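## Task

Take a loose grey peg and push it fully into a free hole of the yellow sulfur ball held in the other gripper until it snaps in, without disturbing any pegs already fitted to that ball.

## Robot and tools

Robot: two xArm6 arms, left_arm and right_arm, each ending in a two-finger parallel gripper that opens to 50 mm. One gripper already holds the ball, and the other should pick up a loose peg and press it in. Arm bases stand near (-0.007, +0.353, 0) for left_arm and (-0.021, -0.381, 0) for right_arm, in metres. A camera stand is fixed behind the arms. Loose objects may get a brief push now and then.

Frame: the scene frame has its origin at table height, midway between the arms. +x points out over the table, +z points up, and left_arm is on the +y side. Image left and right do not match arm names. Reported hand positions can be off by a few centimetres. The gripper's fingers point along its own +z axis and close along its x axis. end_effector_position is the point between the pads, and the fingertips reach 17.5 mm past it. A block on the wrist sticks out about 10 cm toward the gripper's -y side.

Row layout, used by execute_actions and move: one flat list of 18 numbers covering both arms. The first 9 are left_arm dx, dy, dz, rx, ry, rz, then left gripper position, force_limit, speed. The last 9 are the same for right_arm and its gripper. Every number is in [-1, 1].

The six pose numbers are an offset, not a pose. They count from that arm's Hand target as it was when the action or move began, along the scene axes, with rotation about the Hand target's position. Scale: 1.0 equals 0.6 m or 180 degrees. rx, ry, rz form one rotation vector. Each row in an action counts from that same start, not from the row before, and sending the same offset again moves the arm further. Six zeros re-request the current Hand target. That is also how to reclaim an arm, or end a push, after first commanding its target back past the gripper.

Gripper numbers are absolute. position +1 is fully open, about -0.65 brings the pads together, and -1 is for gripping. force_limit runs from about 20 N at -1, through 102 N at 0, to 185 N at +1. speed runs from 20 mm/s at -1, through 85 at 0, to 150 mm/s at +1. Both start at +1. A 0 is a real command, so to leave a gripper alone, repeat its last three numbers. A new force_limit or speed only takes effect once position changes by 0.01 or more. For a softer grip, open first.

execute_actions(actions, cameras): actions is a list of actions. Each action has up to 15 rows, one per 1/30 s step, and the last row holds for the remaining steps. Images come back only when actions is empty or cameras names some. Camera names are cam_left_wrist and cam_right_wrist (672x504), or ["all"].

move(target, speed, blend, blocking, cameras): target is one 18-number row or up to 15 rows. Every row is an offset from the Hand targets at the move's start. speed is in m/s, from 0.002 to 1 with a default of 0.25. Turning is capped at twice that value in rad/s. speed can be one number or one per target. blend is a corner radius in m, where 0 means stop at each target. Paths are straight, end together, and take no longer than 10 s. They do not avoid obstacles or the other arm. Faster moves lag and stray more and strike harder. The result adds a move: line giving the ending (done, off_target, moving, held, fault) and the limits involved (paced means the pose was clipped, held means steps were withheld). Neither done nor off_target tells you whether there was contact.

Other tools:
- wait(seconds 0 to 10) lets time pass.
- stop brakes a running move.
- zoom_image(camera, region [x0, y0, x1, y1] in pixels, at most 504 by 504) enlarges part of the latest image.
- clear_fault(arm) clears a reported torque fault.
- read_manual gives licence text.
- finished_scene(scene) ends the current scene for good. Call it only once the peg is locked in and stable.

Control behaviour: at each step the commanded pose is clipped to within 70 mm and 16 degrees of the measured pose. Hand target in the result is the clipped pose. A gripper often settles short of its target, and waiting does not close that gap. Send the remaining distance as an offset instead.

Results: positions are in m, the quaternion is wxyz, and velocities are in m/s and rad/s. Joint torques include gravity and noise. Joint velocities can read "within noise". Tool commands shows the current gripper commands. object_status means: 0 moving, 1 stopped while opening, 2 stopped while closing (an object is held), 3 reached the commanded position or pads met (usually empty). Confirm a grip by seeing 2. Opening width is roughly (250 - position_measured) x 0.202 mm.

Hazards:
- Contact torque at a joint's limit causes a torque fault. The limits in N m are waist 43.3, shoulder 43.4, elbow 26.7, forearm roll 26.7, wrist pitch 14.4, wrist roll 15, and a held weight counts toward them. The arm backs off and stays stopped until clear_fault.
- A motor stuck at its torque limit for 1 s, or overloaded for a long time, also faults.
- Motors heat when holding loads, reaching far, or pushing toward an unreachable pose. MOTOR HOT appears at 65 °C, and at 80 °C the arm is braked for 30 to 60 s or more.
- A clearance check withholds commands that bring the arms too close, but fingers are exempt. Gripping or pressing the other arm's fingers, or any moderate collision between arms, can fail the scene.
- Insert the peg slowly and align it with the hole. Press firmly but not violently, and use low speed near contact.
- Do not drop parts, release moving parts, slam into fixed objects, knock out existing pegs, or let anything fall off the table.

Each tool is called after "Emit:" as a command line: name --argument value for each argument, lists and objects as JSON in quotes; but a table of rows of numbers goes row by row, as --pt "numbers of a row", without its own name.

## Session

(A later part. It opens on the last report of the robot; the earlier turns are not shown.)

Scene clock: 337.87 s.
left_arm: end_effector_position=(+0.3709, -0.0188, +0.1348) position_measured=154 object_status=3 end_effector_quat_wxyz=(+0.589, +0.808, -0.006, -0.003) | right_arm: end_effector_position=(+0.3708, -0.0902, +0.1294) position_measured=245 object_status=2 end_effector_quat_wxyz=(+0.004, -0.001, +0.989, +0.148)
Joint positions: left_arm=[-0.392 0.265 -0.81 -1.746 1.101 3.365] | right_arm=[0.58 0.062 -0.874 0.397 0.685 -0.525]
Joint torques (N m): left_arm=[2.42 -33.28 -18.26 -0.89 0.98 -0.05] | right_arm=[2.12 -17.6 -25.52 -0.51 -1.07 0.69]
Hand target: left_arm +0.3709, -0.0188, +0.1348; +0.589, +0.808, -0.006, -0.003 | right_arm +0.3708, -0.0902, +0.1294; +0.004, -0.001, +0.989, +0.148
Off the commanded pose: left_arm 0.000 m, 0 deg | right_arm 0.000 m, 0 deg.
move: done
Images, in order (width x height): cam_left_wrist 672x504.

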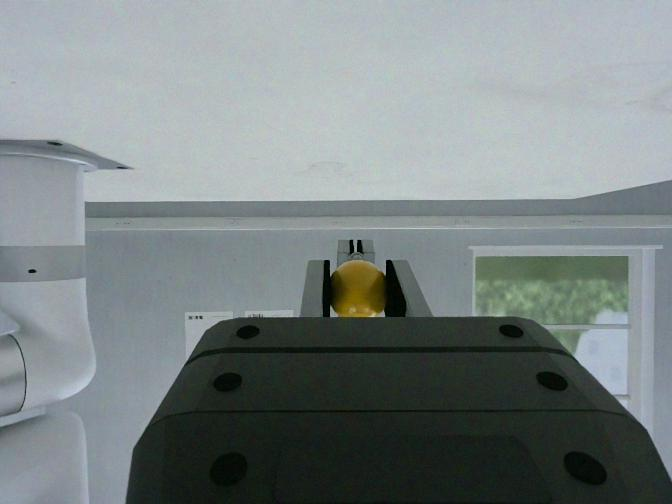

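Emit:
move --target '[0,0,0,0,0,0,-0.192157,1,1,-0.0008,0.0308,0.0073,0,0,0,-0.98,0.3,-1]' --speed 0.04 --cameras '["cam_left_wrist"]'

Emit:
zoom_image --camera "cam_left_wrist" --region '[328, 218, 388, 278]'

Scene clock: 344.80 s.
left_arm: end_effector_position=(+0.3710, -0.0186, +0.1347) position_measured=154 object_status=3 end_effector_quat_wxyz=(+0.588, +0.809, -0.006, -0.002) | right_arm: end_effector_position=(+0.3703, -0.0719, +0.1336) position_measured=245 object_status=2 end_effector_quat_wxyz=(+0.004, -0.001, +0.989, +0.148)
Joint positions: left_arm=[-0.392 0.265 -0.81 -1.746 1.1 3.365] | right_arm=[0.613 0.083 -0.911 0.385 0.691 -0.48]
Joint torques (N m): left_arm=[-9.1 -32.7 -22.21 -1.01 4.24 -0.09] | right_arm=[9.53 -19.86 -32.57 1.06 -2.18 0.56]
Hand target: left_arm +0.3709, -0.0188, +0.1348; +0.589, +0.808, -0.006, -0.003 | right_arm +0.3703, -0.0718, +0.1337; +0.004, -0.001, +0.989, +0.148
Off the commanded pose: left_arm 0.000 m, 0 deg | right_arm 0.000 m, 0 deg.
move: done
Images, in order (width x height): cam_left_wrist 672x504.

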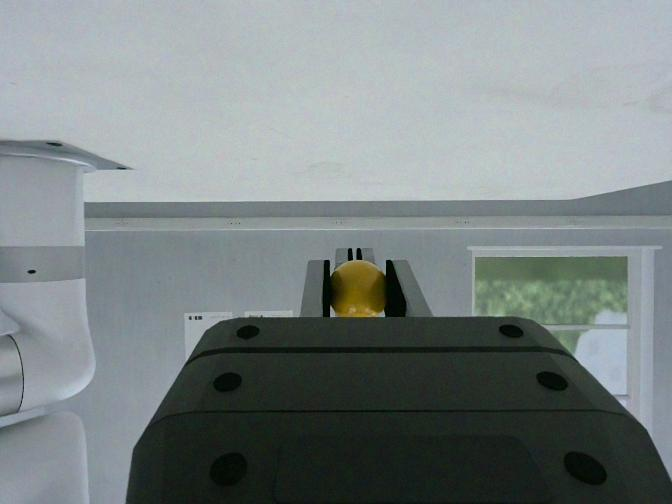

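Scaled by 8.400.

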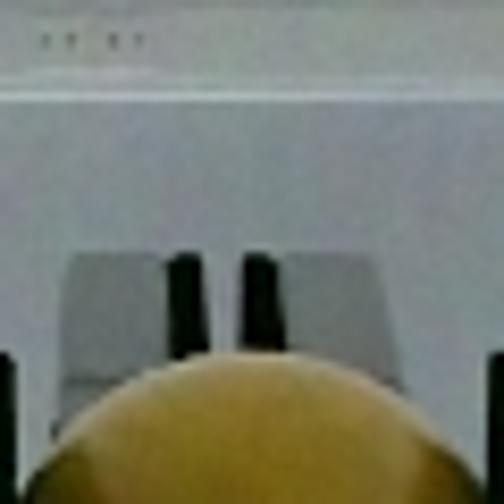

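Emit:
move --pt "0 0 0 0 0 0 -0.192157 1 1 0 -0.0024 -0.0006 0 0 0 -0.98 0.3 -1" --pt "0 0 0 0 0 0 -0.192157 1 1 0.002 -0.0024 -0.0006 0 0 0 -0.98 0.3 -1" --pt "0 0 0 0 0 0 -0.192157 1 1 0.002 0.0008 0.0002 0 0 0 -0.98 0.3 -1" --speed 0.02

Scene clock: 349.33 s.
left_arm: end_effector_position=(+0.3710, -0.0186, +0.1346) position_measured=154 object_status=3 end_effector_quat_wxyz=(+0.588, +0.809, -0.006, -0.002) | right_arm: end_effector_position=(+0.3715, -0.0715, +0.1337) position_measured=245 object_status=2 end_effector_quat_wxyz=(+0.004, -0.001, +0.989, +0.148)
Joint positions: left_arm=[-0.392 0.265 -0.81 -1.746 1.1 3.365] | right_arm=[0.612 0.087 -0.916 0.385 0.693 -0.48]
Joint torques (N m): left_arm=[-15.79 -29.07 -23.05 -0.87 5.88 -0.07] | right_arm=[14.89 -21.6 -38.75 2.07 -3.13 0.51]
Hand target: left_arm +0.3709, -0.0188, +0.1348; +0.589, +0.808, -0.006, -0.003 | right_arm +0.3715, -0.0713, +0.1339; +0.004, -0.001, +0.989, +0.148
Off the commanded pose: left_arm 0.000 m, 0 deg | right_arm 0.000 m, 0 deg.
move: done

Emit:
move --pt "0 0 0 0 0 0 -0.192157 1 1 0 -0.0032 -0.0008 0 0 0 -0.98 0.3 -1" --pt "0 0 0 0 0 0 -0.192157 1 1 -0.004 -0.0032 -0.0008 0 0 0 -0.98 0.3 -1" --pt "0 0 0 0 0 0 -0.192157 1 1 -0.004 0 0 0 0 0 -0.98 0.3 -1" --speed 0.02

Scene clock: 352.50 s.
left_arm: end_effector_position=(+0.3710, -0.0186, +0.1346) position_measured=154 object_status=3 end_effector_quat_wxyz=(+0.588, +0.809, -0.006, -0.002) | right_arm: end_effector_position=(+0.3691, -0.0714, +0.1338) position_measured=245 object_status=2 end_effector_quat_wxyz=(+0.004, -0.001, +0.989, +0.148)
Joint positions: left_arm=[-0.392 0.265 -0.81 -1.746 1.1 3.365] | right_arm=[0.616 0.08 -0.908 0.385 0.69 -0.478]
Joint torques (N m): left_arm=[-11.48 -29.47 -25.39 -0.85 5.05 -0.01] | right_arm=[15.67 -20.44 -34.78 1.87 -1.91 0.42]
Hand target: left_arm +0.3709, -0.0188, +0.1348; +0.589, +0.808, -0.006, -0.003 | right_arm +0.3691, -0.0713, +0.1339; +0.004, -0.001, +0.989, +0.148
Off the commanded pose: left_arm 0.000 m, 0 deg | right_arm 0.000 m, 0 deg.
move: done

Emit:
move --pt "0 0 0 0 0 0 -0.192157 1 1 0 -0.0032 -0.0008 0 0 0 -0.98 0.3 -1" --pt "0 0 0 0 0 0 -0.192157 1 1 0.001 -0.0038 0.0016 0 0 0 -0.98 0.3 -1" --pt "0 0 0 0 0 0 -0.192157 1 1 0.001 -0.0006 0.0024 0 0 0 -0.98 0.3 -1" --speed 0.02

Scene clock: 355.53 s.
left_arm: end_effector_position=(+0.3709, -0.0188, +0.1348) position_measured=154 object_status=3 end_effector_quat_wxyz=(+0.589, +0.808, -0.006, -0.002) | right_arm: end_effector_position=(+0.3697, -0.0717, +0.1353) position_measured=245 object_status=2 end_effector_quat_wxyz=(+0.004, -0.001, +0.989, +0.148)
Joint positions: left_arm=[-0.392 0.265 -0.81 -1.746 1.101 3.365] | right_arm=[0.614 0.079 -0.911 0.383 0.695 -0.477]
Joint torques (N m): left_arm=[-0.58 -30.25 -18.46 -0.86 1.94 -0.1] | right_arm=[2.01 -18.6 -26.21 -0.54 -1.29 0.84]
Hand target: left_arm +0.3709, -0.0188, +0.1348; +0.589, +0.808, -0.006, -0.003 | right_arm +0.3697, -0.0716, +0.1353; +0.004, -0.001, +0.989, +0.148
Off the commanded pose: left_arm 0.000 m, 0 deg | right_arm 0.000 m, 0 deg.
move: done

Emit:
move --target '[0,0,0,0,0,0,-0.192157,1,1,0,0.0016,0.0004,0,0,0,-0.98,0.3,-1]' --speed 0.02

Scene clock: 357.13 s.
left_arm: end_effector_position=(+0.3709, -0.0188, +0.1348) position_measured=154 object_status=3 end_effector_quat_wxyz=(+0.589, +0.808, -0.006, -0.003) | right_arm: end_effector_position=(+0.3697, -0.0707, +0.1355) position_measured=245 object_status=2 end_effector_quat_wxyz=(+0.004, -0.001, +0.989, +0.148)
Joint positions: left_arm=[-0.392 0.265 -0.81 -1.746 1.101 3.365] | right_arm=[0.616 0.08 -0.913 0.383 0.695 -0.475]
Joint torques (N m): left_arm=[-0.72 -28.16 -18.16 -0.26 2.07 0] | right_arm=[1.98 -18.64 -26.6 -0.58 -1.31 0.66]
Hand target: left_arm +0.3709, -0.0188, +0.1348; +0.589, +0.808, -0.006, -0.003 | right_arm +0.3697, -0.0707, +0.1355; +0.004, -0.001, +0.989, +0.148
Off the commanded pose: left_arm 0.000 m, 0 deg | right_arm 0.000 m, 0 deg.
move: done

Going in. Advance 2 mm more.

Emit:
move --target '[0,0,0,0,0,0,-0.192157,1,1,0,0.0032,0.0008,0,0,0,-0.98,0.3,-1]' --speed 0.02 --cameras '["cam_left_wrist"]'

Emit:
zoom_image --camera "cam_left_wrist" --region '[318, 238, 398, 318]'

Scene clock: 359.43 s.
left_arm: end_effector_position=(+0.3709, -0.0188, +0.1347) position_measured=154 object_status=3 end_effector_quat_wxyz=(+0.589, +0.808, -0.006, -0.003) | right_arm: end_effector_position=(+0.3697, -0.0688, +0.1360) position_measured=245 object_status=2 end_effector_quat_wxyz=(+0.004, -0.001, +0.989, +0.148)
Joint positions: left_arm=[-0.392 0.265 -0.81 -1.746 1.101 3.365] | right_arm=[0.619 0.082 -0.918 0.381 0.696 -0.47]
Joint torques (N m): left_arm=[-3.34 -28.17 -19.83 -0.33 1.89 -0.1] | right_arm=[8.31 -20.95 -32.16 0.62 -1.66 0.65]
Hand target: left_arm +0.3709, -0.0188, +0.1348; +0.589, +0.808, -0.006, -0.003 | right_arm +0.3697, -0.0688, +0.1360; +0.004, -0.001, +0.989, +0.148
Off the commanded pose: left_arm 0.000 m, 0 deg | right_arm 0.000 m, 0 deg.
move: done
Images, in order (width x height): cam_left_wrist 672x504.

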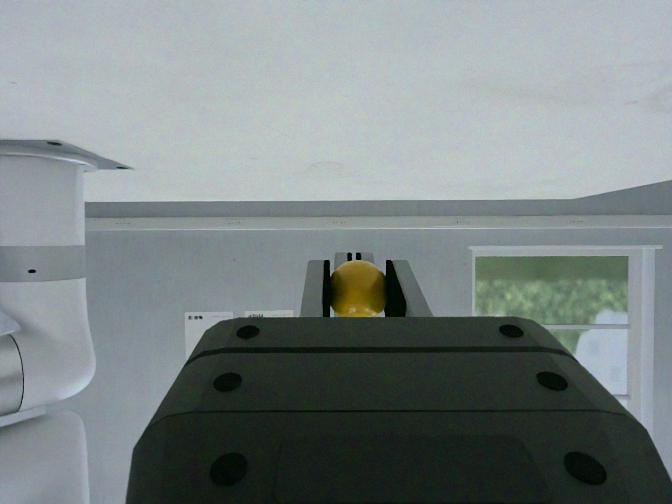

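Scaled by 6.300.

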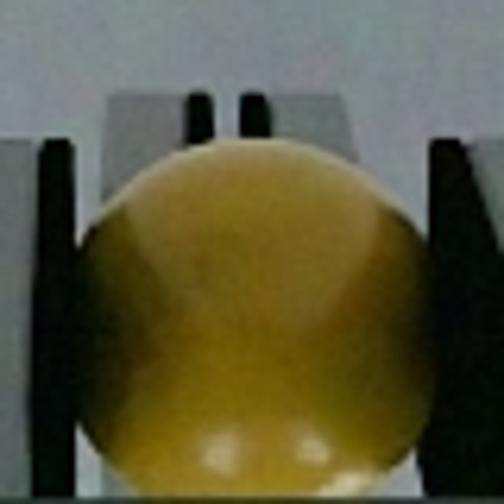

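Emit:
move --target '[0,0,0,0,0,0,-0.192157,1,1,0,0.0032,0.0008,0,0,0,-0.98,0.3,-1]' --speed 0.02

Scene clock: 362.83 s.
left_arm: end_effector_position=(+0.3709, -0.0188, +0.1348) position_measured=154 object_status=3 end_effector_quat_wxyz=(+0.589, +0.808, -0.006, -0.003) | right_arm: end_effector_position=(+0.3697, -0.0669, +0.1365) position_measured=245 object_status=2 end_effector_quat_wxyz=(+0.004, -0.001, +0.989, +0.148)
Joint positions: left_arm=[-0.392 0.265 -0.81 -1.746 1.101 3.365] | right_arm=[0.622 0.085 -0.922 0.38 0.697 -0.465]
Joint torques (N m): left_arm=[-7.57 -28.2 -20.61 -0.31 1.72 -0.1] | right_arm=[14.17 -24.04 -38.89 1.94 -2.39 0.55]
Hand target: left_arm +0.3709, -0.0188, +0.1348; +0.589, +0.808, -0.006, -0.003 | right_arm +0.3697, -0.0668, +0.1365; +0.004, -0.001, +0.989, +0.148
Off the commanded pose: left_arm 0.000 m, 0 deg | right_arm 0.000 m, 0 deg.
move: done

Emit:
move --target '[0,0,0,0,0,0,-0.192157,1,1,0,0.0024,0.0006,0,0,0,-0.98,0.3,-1]' --speed 0.02 --cameras '["cam_left_wrist"]'

Emit:
zoom_image --camera "cam_left_wrist" --region '[318, 238, 398, 318]'

Scene clock: 366.83 s.
left_arm: end_effector_position=(+0.3708, -0.0188, +0.1348) position_measured=154 object_status=3 end_effector_quat_wxyz=(+0.589, +0.808, -0.006, -0.003) | right_arm: end_effector_position=(+0.3697, -0.0654, +0.1368) position_measured=245 object_status=2 end_effector_quat_wxyz=(+0.004, -0.001, +0.989, +0.148)
Joint positions: left_arm=[-0.392 0.265 -0.81 -1.746 1.101 3.365] | right_arm=[0.625 0.087 -0.925 0.379 0.697 -0.462]
Joint torques (N m): left_arm=[-7.61 -24.87 -18.82 -0.47 1.11 -0.04] | right_arm=[15.58 -25.86 -41.45 2.17 -2.48 0.6]
Hand target: left_arm +0.3709, -0.0188, +0.1348; +0.589, +0.808, -0.006, -0.003 | right_arm +0.3697, -0.0654, +0.1369; +0.004, -0.001, +0.989, +0.148
Off the commanded pose: left_arm 0.000 m, 0 deg | right_arm 0.000 m, 0 deg.
move: done
Images, in order (width x height): cam_left_wrist 672x504.

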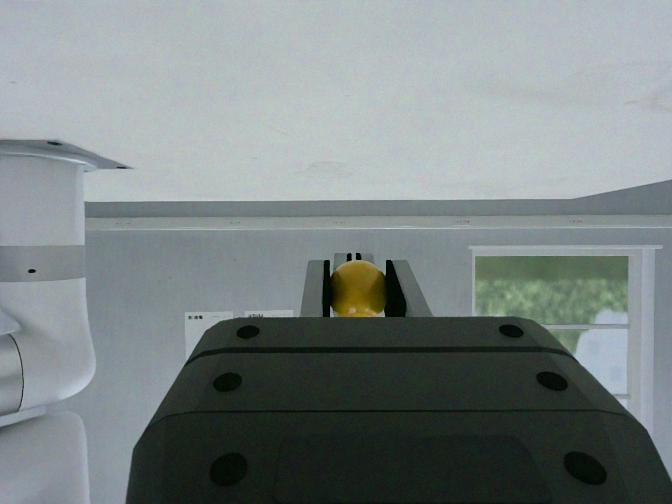

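Scaled by 6.300.

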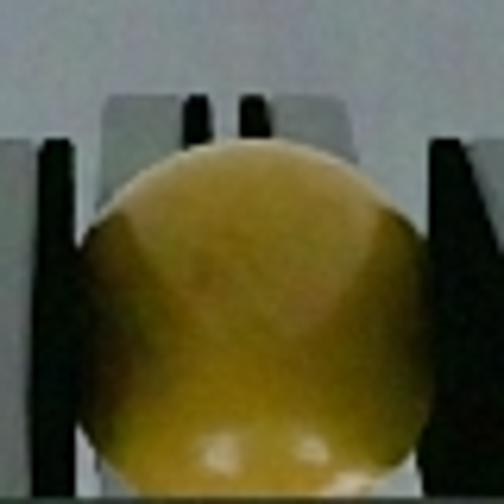

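Emit:
move --target '[0,0,0,0,0,0,-0.192157,1,1,0,0.0025,0.0001,0,0,0,-0.98,0.3,-1]' --speed 0.02

Emit:
move --target '[0,0,0,0,0,0,-0.192157,1,1,0,0.0016,0.0004,0,0,0,-0.98,0.3,-1]' --speed 0.02 --cameras '["cam_left_wrist"]'

Scene clock: 373.60 s.
left_arm: end_effector_position=(+0.3709, -0.0187, +0.1347) position_measured=154 object_status=3 end_effector_quat_wxyz=(+0.588, +0.809, -0.006, -0.002) | right_arm: end_effector_position=(+0.3697, -0.0641, +0.1369) position_measured=245 object_status=2 end_effector_quat_wxyz=(+0.004, -0.001, +0.989, +0.148)
Joint positions: left_arm=[-0.392 0.265 -0.81 -1.746 1.1 3.365] | right_arm=[0.627 0.089 -0.928 0.378 0.697 -0.459]
Joint torques (N m): left_arm=[-16.99 -21.11 -23.03 -0.8 2.15 -0.01] | right_arm=[24.61 -28.89 -49.21 4.05 -3.55 0.58]
Hand target: left_arm +0.3709, -0.0188, +0.1348; +0.589, +0.808, -0.006, -0.003 | right_arm +0.3697, -0.0639, +0.1369; +0.004, -0.001, +0.989, +0.148
Off the commanded pose: left_arm 0.000 m, 0 deg | right_arm 0.000 m, 0 deg.
move: done

Scene clock: 374.30 s.
left_arm: end_effector_position=(+0.3709, -0.0188, +0.1347) position_measured=154 object_status=3 end_effector_quat_wxyz=(+0.588, +0.808, -0.006, -0.002) | right_arm: end_effector_position=(+0.3699, -0.0635, +0.1370) position_measured=245 object_status=2 end_effector_quat_wxyz=(+0.004, +0.000, +0.989, +0.148)
Joint positions: left_arm=[-0.392 0.265 -0.81 -1.746 1.101 3.365] | right_arm=[0.628 0.09 -0.93 0.378 0.697 -0.456]
Joint torques (N m): left_arm=[-24.02 -21.17 -23.64 -1.21 3.78 -0.04] | right_arm=[29.43 -30.61 -54.72 5.05 -4.18 0.48]
Hand target: left_arm +0.3709, -0.0188, +0.1348; +0.589, +0.808, -0.006, -0.003 | right_arm +0.3697, -0.0629, +0.1372; +0.004, -0.001, +0.989, +0.148
Off the commanded pose: left_arm 0.000 m, 0 deg | right_arm 0.001 m, 0 deg.
move: done
Images, in order (width x height): cam_left_wrist 672x504.

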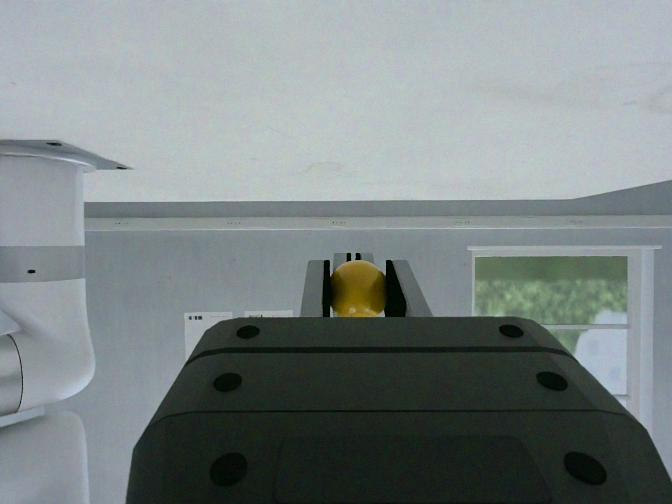

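Emit:
move --target '[0,0,0,0,0,0,-0.192157,1,1,0,0.0008,0.0,0,0,0,-0.98,0.3,-1]' --speed 0.01 --cameras '["cam_left_wrist"]'

Emit:
zoom_image --camera "cam_left_wrist" --region '[318, 238, 398, 318]'

Scene clock: 377.67 s.
left_arm: end_effector_position=(+0.3709, -0.0188, +0.1348) position_measured=154 object_status=3 end_effector_quat_wxyz=(+0.589, +0.808, -0.006, -0.003) | right_arm: end_effector_position=(+0.3700, -0.0632, +0.1369) position_measured=245 object_status=2 end_effector_quat_wxyz=(+0.004, +0.000, +0.989, +0.148)
Joint positions: left_arm=[-0.392 0.265 -0.81 -1.746 1.101 3.365] | right_arm=[0.628 0.091 -0.931 0.377 0.697 -0.455]
Joint torques (N m): left_arm=[-25.34 -21.63 -23.72 -1.4 4.19 0] | right_arm=[31.59 -31.34 -56.7 5.43 -5.01 0.59]
Hand target: left_arm +0.3709, -0.0188, +0.1348; +0.589, +0.808, -0.006, -0.003 | right_arm +0.3697, -0.0625, +0.1372; +0.004, -0.001, +0.989, +0.148
Off the commanded pose: left_arm 0.000 m, 0 deg | right_arm 0.001 m, 0 deg.
move: done
Images, in order (width x height): cam_left_wrist 672x504.

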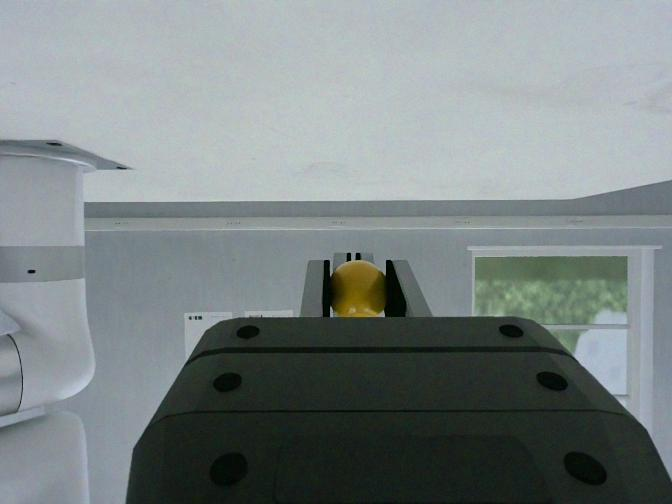

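Scaled by 6.300.

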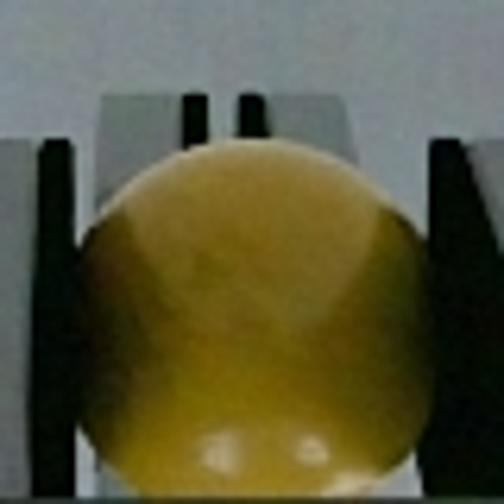

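Emit:
move --pt "0 0 0 0 0 0 -0.192157 1 1 0.0003 -0.0017 -0.0007 0 0 0 -0.98 0.3 -1" --pt "0 0 0 0 0 0 -0.192157 1 1 0.0003 -0.0017 -0.0007 0 0 0 -0.3 0.3 -1" --pt "0 0 0 0 0 0 -0.192157 1 1 0 -0.06 -0.0015 0 0 0 -0.3 0.3 -1" --pt "0 0 0 0 0 0 -0.192157 1 1 0.0033 -0.1245 0.047 0.24 0 0 -0.3 0.3 -1" --speed '[0.02,0.02,0.05,0.2]' --cameras '["all"]'

Emit:
zoom_image --camera "cam_right_wrist" --region '[310, 215, 410, 305]'

Scene clock: 384.50 s.
left_arm: end_effector_position=(+0.3709, -0.0188, +0.1348) position_measured=154 object_status=3 end_effector_quat_wxyz=(+0.589, +0.808, -0.006, -0.003) | right_arm: end_effector_position=(+0.3717, -0.1371, +0.1654) position_measured=198 object_status=3 end_effector_quat_wxyz=(+0.004, +0.000, +0.865, +0.502)
Joint positions: left_arm=[-0.392 0.265 -0.81 -1.746 1.101 3.365] | right_arm=[0.165 0.022 -0.724 1.318 1.09 -1.56]
Joint torques (N m): left_arm=[2.5 -33.42 -18.24 0.14 0.96 0.01] | right_arm=[-1.78 -15.64 -23.04 1.05 0.99 -0.65]
Hand target: left_arm +0.3709, -0.0188, +0.1348; +0.589, +0.808, -0.006, -0.003 | right_arm +0.3717, -0.1372, +0.1654; +0.004, +0.000, +0.865, +0.502
Off the commanded pose: left_arm 0.000 m, 0 deg | right_arm 0.000 m, 0 deg.
move: done

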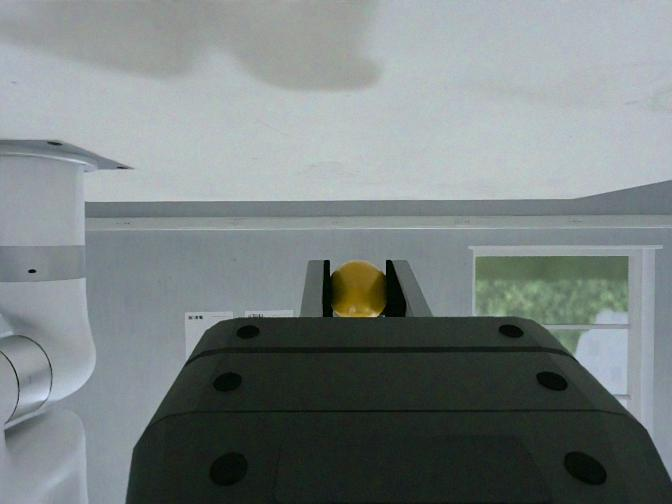

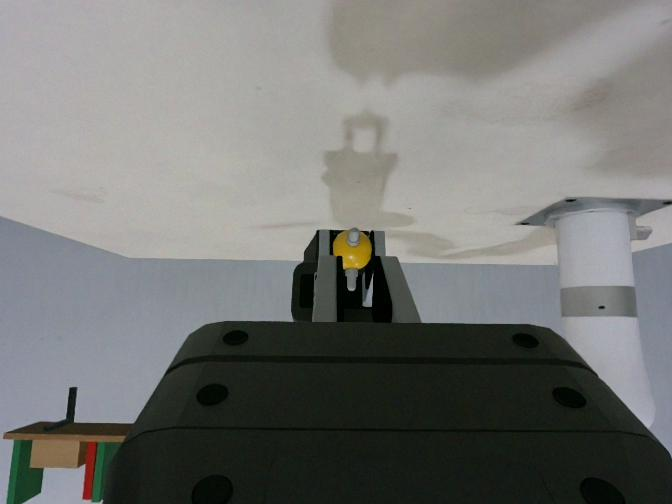

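Scaled by 5.040.

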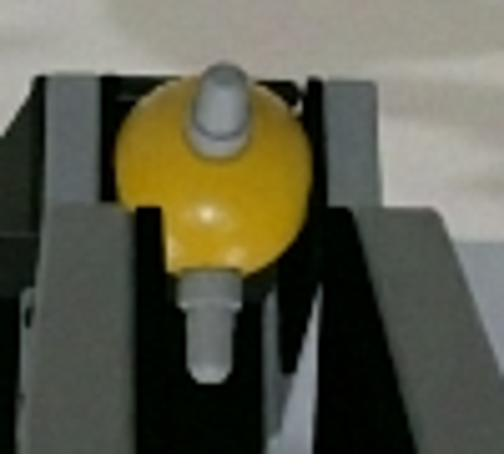

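Emit:
zoom_image --camera "cam_right_wrist" --region '[330, 222, 375, 297]'

Scaled by 6.720.

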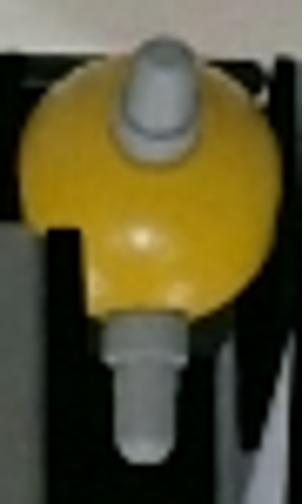

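Emit:
move --target '[0,0,0,0,0,0,-0.192157,1,1,0,0.15,0.09,-0.334,0,0,-0.3,0.3,-1]' --speed 0.2 --cameras '["cam_right_wrist"]'

Emit:
zoom_image --camera "cam_right_wrist" --region '[325, 212, 385, 287]'

Scene clock: 392.53 s.
left_arm: end_effector_position=(+0.3709, -0.0188, +0.1348) position_measured=154 object_status=3 end_effector_quat_wxyz=(+0.589, +0.808, -0.006, -0.003) | right_arm: end_effector_position=(+0.3717, -0.0472, +0.2194) position_measured=198 object_status=3 end_effector_quat_wxyz=(+0.004, -0.002, +1.000, +0.001)
Joint positions: left_arm=[-0.392 0.265 -0.81 -1.746 1.101 3.365] | right_arm=[0.73 0.141 -1.3 -0.004 1.153 -0.082]
Joint torques (N m): left_arm=[2.33 -33.36 -18.26 0.2 1.07 0.05] | right_arm=[1.98 -20.25 -27.65 -0.66 -0.9 0.63]
Hand target: left_arm +0.3709, -0.0188, +0.1348; +0.589, +0.808, -0.006, -0.003 | right_arm +0.3717, -0.0472, +0.2194; +0.004, -0.002, +1.000, +0.001
Off the commanded pose: left_arm 0.000 m, 0 deg | right_arm 0.000 m, 0 deg.
move: done
Images, in order (width x height): cam_right_wrist 672x504.

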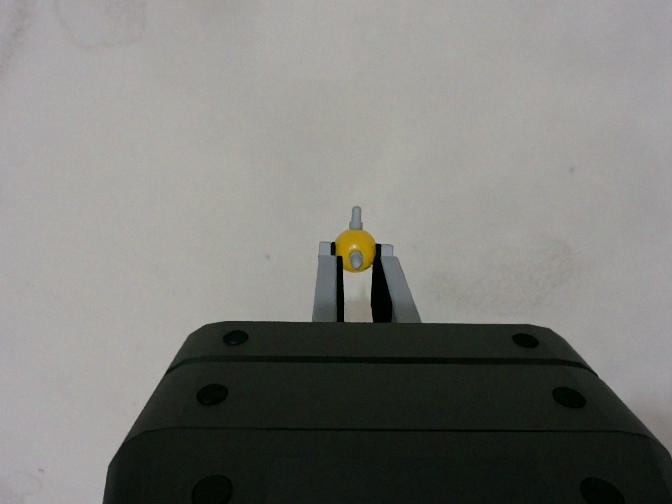

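Scaled by 6.720.

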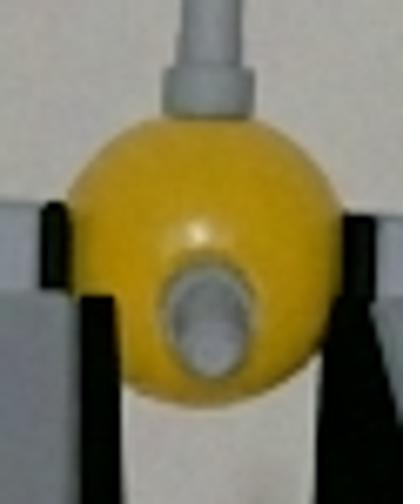

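Emit:
zoom_image --camera "cam_right_wrist" --region '[340, 204, 372, 240]'

Scaled by 14.000.

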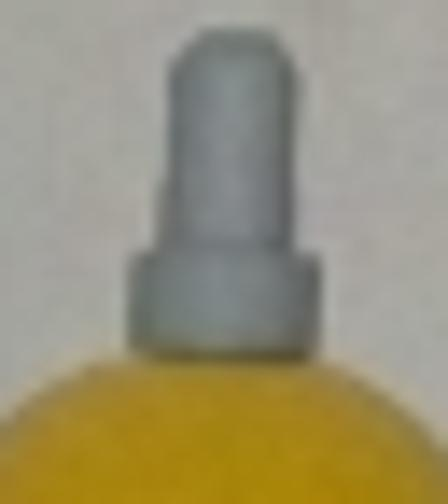

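Emit:
move --pt "0 0 0 0 0 0 -0.192157 1 1 0 -0.105 -0.066 0.0944 0 0 -0.3 0.3 -1" --pt "0 0 0 0 0 0 -0.192157 1 1 -0.0028 -0.085 -0.1513 0.0944 0 0 -0.3 0.3 -1" --pt "0 0 0 0 0 0 -0.192157 1 1 -0.0028 -0.0298 -0.1383 0.0944 0 0 -0.3 0.3 -1" --pt "0 0 0 0 0 0 -0.192157 1 1 -0.0028 -0.0298 -0.1383 0.0944 0 0 -1 0.0 -1" --speed '[0.15,0.12,0.04,0.02]' --blend '[0.02,0,0,0]' --cameras '["cam_left_wrist"]'

Scene clock: 414.47 s.
left_arm: end_effector_position=(+0.3709, -0.0188, +0.1347) position_measured=154 object_status=3 end_effector_quat_wxyz=(+0.588, +0.808, -0.006, -0.002) | right_arm: end_effector_position=(+0.3700, -0.0650, +0.1363) position_measured=242 object_status=2 end_effector_quat_wxyz=(+0.004, -0.001, +0.989, +0.149)
Joint positions: left_arm=[-0.392 0.265 -0.81 -1.746 1.101 3.365] | right_arm=[0.625 0.089 -0.926 0.381 0.696 -0.464]
Joint torques (N m): left_arm=[-1.79 -32.09 -18.73 -0.14 1.98 0.15] | right_arm=[0.47 -20.1 -26.52 0.13 -2.12 0.62]
Hand target: left_arm +0.3709, -0.0188, +0.1348; +0.589, +0.808, -0.006, -0.003 | right_arm +0.3700, -0.0650, +0.1364; +0.004, -0.001, +0.989, +0.149
Off the commanded pose: left_arm 0.000 m, 0 deg | right_arm 0.000 m, 0 deg.
move: done
Images, in order (width x height): cam_left_wrist 672x504.

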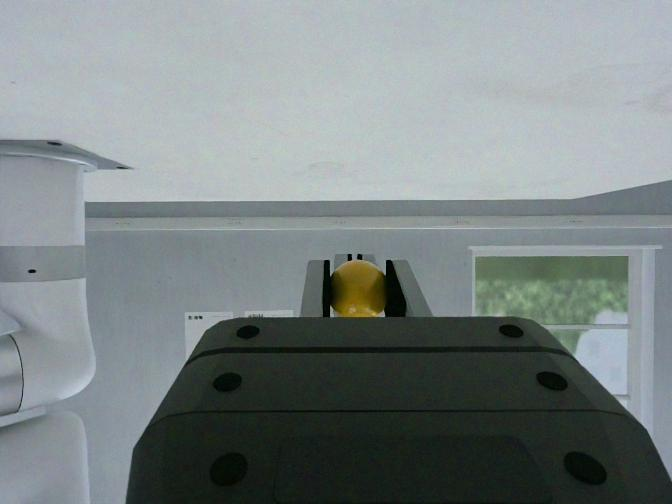

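Emit:
move --target '[0,0,0,0,0,0,-0.192157,1,1,0,0.0032,0.0008,0,0,0,-1,0,-1]' --speed 0.015

Emit:
move --target '[0,0,0,0,0,0,-0.192157,1,1,0,0.0013,0.0003,0,0,0,-1,0,-1]' --speed 0.015

Scene clock: 416.80 s.
left_arm: end_effector_position=(+0.3709, -0.0187, +0.1347) position_measured=154 object_status=3 end_effector_quat_wxyz=(+0.588, +0.809, -0.006, -0.002) | right_arm: end_effector_position=(+0.3700, -0.0633, +0.1367) position_measured=242 object_status=2 end_effector_quat_wxyz=(+0.004, -0.001, +0.989, +0.149)
Joint positions: left_arm=[-0.392 0.265 -0.81 -1.746 1.1 3.365] | right_arm=[0.628 0.091 -0.93 0.38 0.696 -0.459]
Joint torques (N m): left_arm=[-16.24 -28.1 -24.8 -0.87 4 0.01] | right_arm=[21.87 -25.29 -43.56 3.32 -2.76 0.52]
Hand target: left_arm +0.3709, -0.0188, +0.1348; +0.589, +0.808, -0.006, -0.003 | right_arm +0.3700, -0.0631, +0.1369; +0.004, -0.001, +0.989, +0.149
Off the commanded pose: left_arm 0.000 m, 0 deg | right_arm 0.000 m, 0 deg.
move: done

Scene clock: 417.50 s.
left_arm: end_effector_position=(+0.3709, -0.0188, +0.1347) position_measured=154 object_status=3 end_effector_quat_wxyz=(+0.588, +0.808, -0.006, -0.002) | right_arm: end_effector_position=(+0.3702, -0.0627, +0.1370) position_measured=242 object_status=2 end_effector_quat_wxyz=(+0.004, -0.001, +0.989, +0.149)
Joint positions: left_arm=[-0.392 0.265 -0.81 -1.746 1.101 3.365] | right_arm=[0.629 0.092 -0.932 0.379 0.697 -0.458]
Joint torques (N m): left_arm=[-23.88 -27.56 -26.23 -1.34 5.74 0.1] | right_arm=[27.26 -27.73 -50.65 4.53 -3.92 0.61]
Hand target: left_arm +0.3709, -0.0188, +0.1348; +0.589, +0.808, -0.006, -0.003 | right_arm +0.3700, -0.0623, +0.1370; +0.004, -0.001, +0.989, +0.149
Off the commanded pose: left_arm 0.000 m, 0 deg | right_arm 0.000 m, 0 deg.
move: done

Emit:
move --target '[0,0,0,0,0,0,-0.192157,1,1,0,0.0016,0.0004,0,0,0,-1,0,-1]' --speed 0.015

Scene clock: 419.17 s.
left_arm: end_effector_position=(+0.3709, -0.0187, +0.1348) position_measured=154 object_status=3 end_effector_quat_wxyz=(+0.589, +0.808, -0.006, -0.002) | right_arm: end_effector_position=(+0.3704, -0.0621, +0.1371) position_measured=242 object_status=2 end_effector_quat_wxyz=(+0.004, +0.000, +0.989, +0.149)
Joint positions: left_arm=[-0.392 0.265 -0.81 -1.746 1.101 3.365] | right_arm=[0.629 0.093 -0.933 0.379 0.697 -0.455]
Joint torques (N m): left_arm=[-26.45 -26.08 -26.1 -1.67 6.39 0.1] | right_arm=[32.13 -29.49 -55.54 5.44 -4.52 0.5]
Hand target: left_arm +0.3709, -0.0188, +0.1348; +0.589, +0.808, -0.006, -0.003 | right_arm +0.3700, -0.0614, +0.1373; +0.004, -0.001, +0.989, +0.149
Off the commanded pose: left_arm 0.000 m, 0 deg | right_arm 0.001 m, 0 deg.
move: done

Emit:
move --target '[0,0,0,0,0,0,-0.192157,1,1,0,0.0013,0.0003,0,0,0,-1,0,-1]' --speed 0.015

Scene clock: 421.50 s.
left_arm: end_effector_position=(+0.3711, -0.0186, +0.1347) position_measured=154 object_status=3 end_effector_quat_wxyz=(+0.589, +0.808, -0.006, -0.002) | right_arm: end_effector_position=(+0.3705, -0.0617, +0.1371) position_measured=242 object_status=2 end_effector_quat_wxyz=(+0.004, +0.000, +0.989, +0.148)
Joint positions: left_arm=[-0.392 0.265 -0.81 -1.746 1.101 3.365] | right_arm=[0.63 0.094 -0.935 0.378 0.697 -0.453]
Joint torques (N m): left_arm=[-28.53 -24.01 -27.91 -1.8 7.06 0.05] | right_arm=[35.67 -30.01 -57.92 6.13 -4.65 0.57]
Hand target: left_arm +0.3709, -0.0188, +0.1348; +0.589, +0.808, -0.006, -0.003 | right_arm +0.3700, -0.0606, +0.1375; +0.004, -0.001, +0.989, +0.149
Off the commanded pose: left_arm 0.000 m, 0 deg | right_arm 0.001 m, 0 deg.
move: done

Emit:
move --pt "0 0 0 0 0 0 -0.192157 1 1 0 -0.0037 -0.001 0 0 0 -1 0 -1" --pt "0 0 0 0 0 0 -0.192157 1 1 0 -0.0037 -0.001 0 0 0 -0.3 0 -1" --pt "0 0 0 0 0 0 -0.192157 1 1 0 -0.0667 -0.0155 0 0 0 -0.3 0 -1" --pt "0 0 0 0 0 0 -0.192157 1 1 0 -0.0823 0.0708 -0.0944 0 0 -0.3 0 -1" --pt "0 0 0 0 0 0 -0.192157 1 1 0.0028 0.0223 0.1365 -0.0944 0 0 -0.3 0 -1" --speed '[0.02,0.02,0.06,0.15,0.15]' --blend '[0,0,0.01,0.02,0]' --cameras '["cam_right_wrist"]'

Emit:
zoom_image --camera "cam_right_wrist" --region '[325, 212, 385, 287]'

Emit:
zoom_image --camera "cam_right_wrist" --region '[340, 204, 372, 240]'

Scene clock: 428.77 s.
left_arm: end_effector_position=(+0.3709, -0.0188, +0.1348) position_measured=154 object_status=3 end_effector_quat_wxyz=(+0.589, +0.808, -0.006, -0.003) | right_arm: end_effector_position=(+0.3717, -0.0472, +0.2194) position_measured=198 object_status=3 end_effector_quat_wxyz=(+0.004, -0.002, +1.000, +0.001)
Joint positions: left_arm=[-0.392 0.265 -0.81 -1.746 1.101 3.365] | right_arm=[0.73 0.141 -1.3 -0.004 1.153 -0.082]
Joint torques (N m): left_arm=[2.5 -33.42 -18.18 0.22 0.95 0.11] | right_arm=[2.1 -20.2 -27.54 -0.62 -0.97 0.66]
Hand target: left_arm +0.3709, -0.0188, +0.1348; +0.589, +0.808, -0.006, -0.003 | right_arm +0.3717, -0.0472, +0.2194; +0.004, -0.002, +1.000, +0.001
Off the commanded pose: left_arm 0.000 m, 0 deg | right_arm 0.000 m, 0 deg.
move: done
Images, in order (width x height): cam_right_wrist 672x504.

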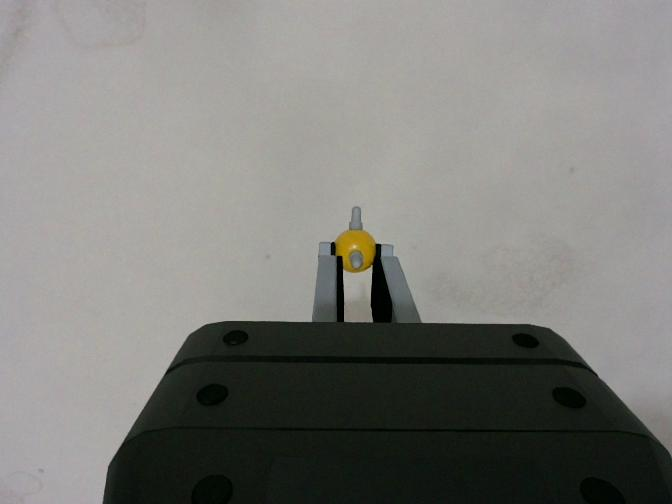

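Scaled by 6.720.

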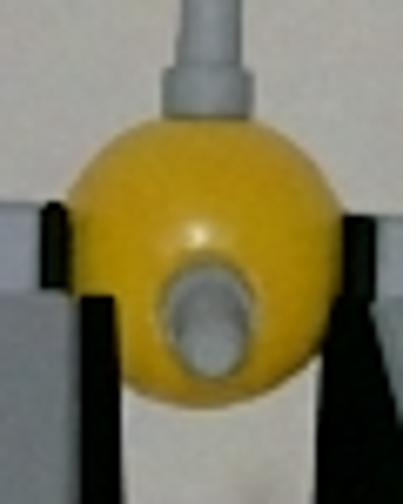

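Scaled by 14.000.

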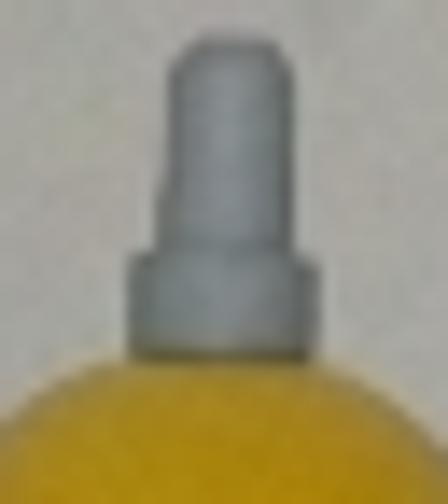

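Emit:
finished_scene --scene 1

The scene is finished: the task was done.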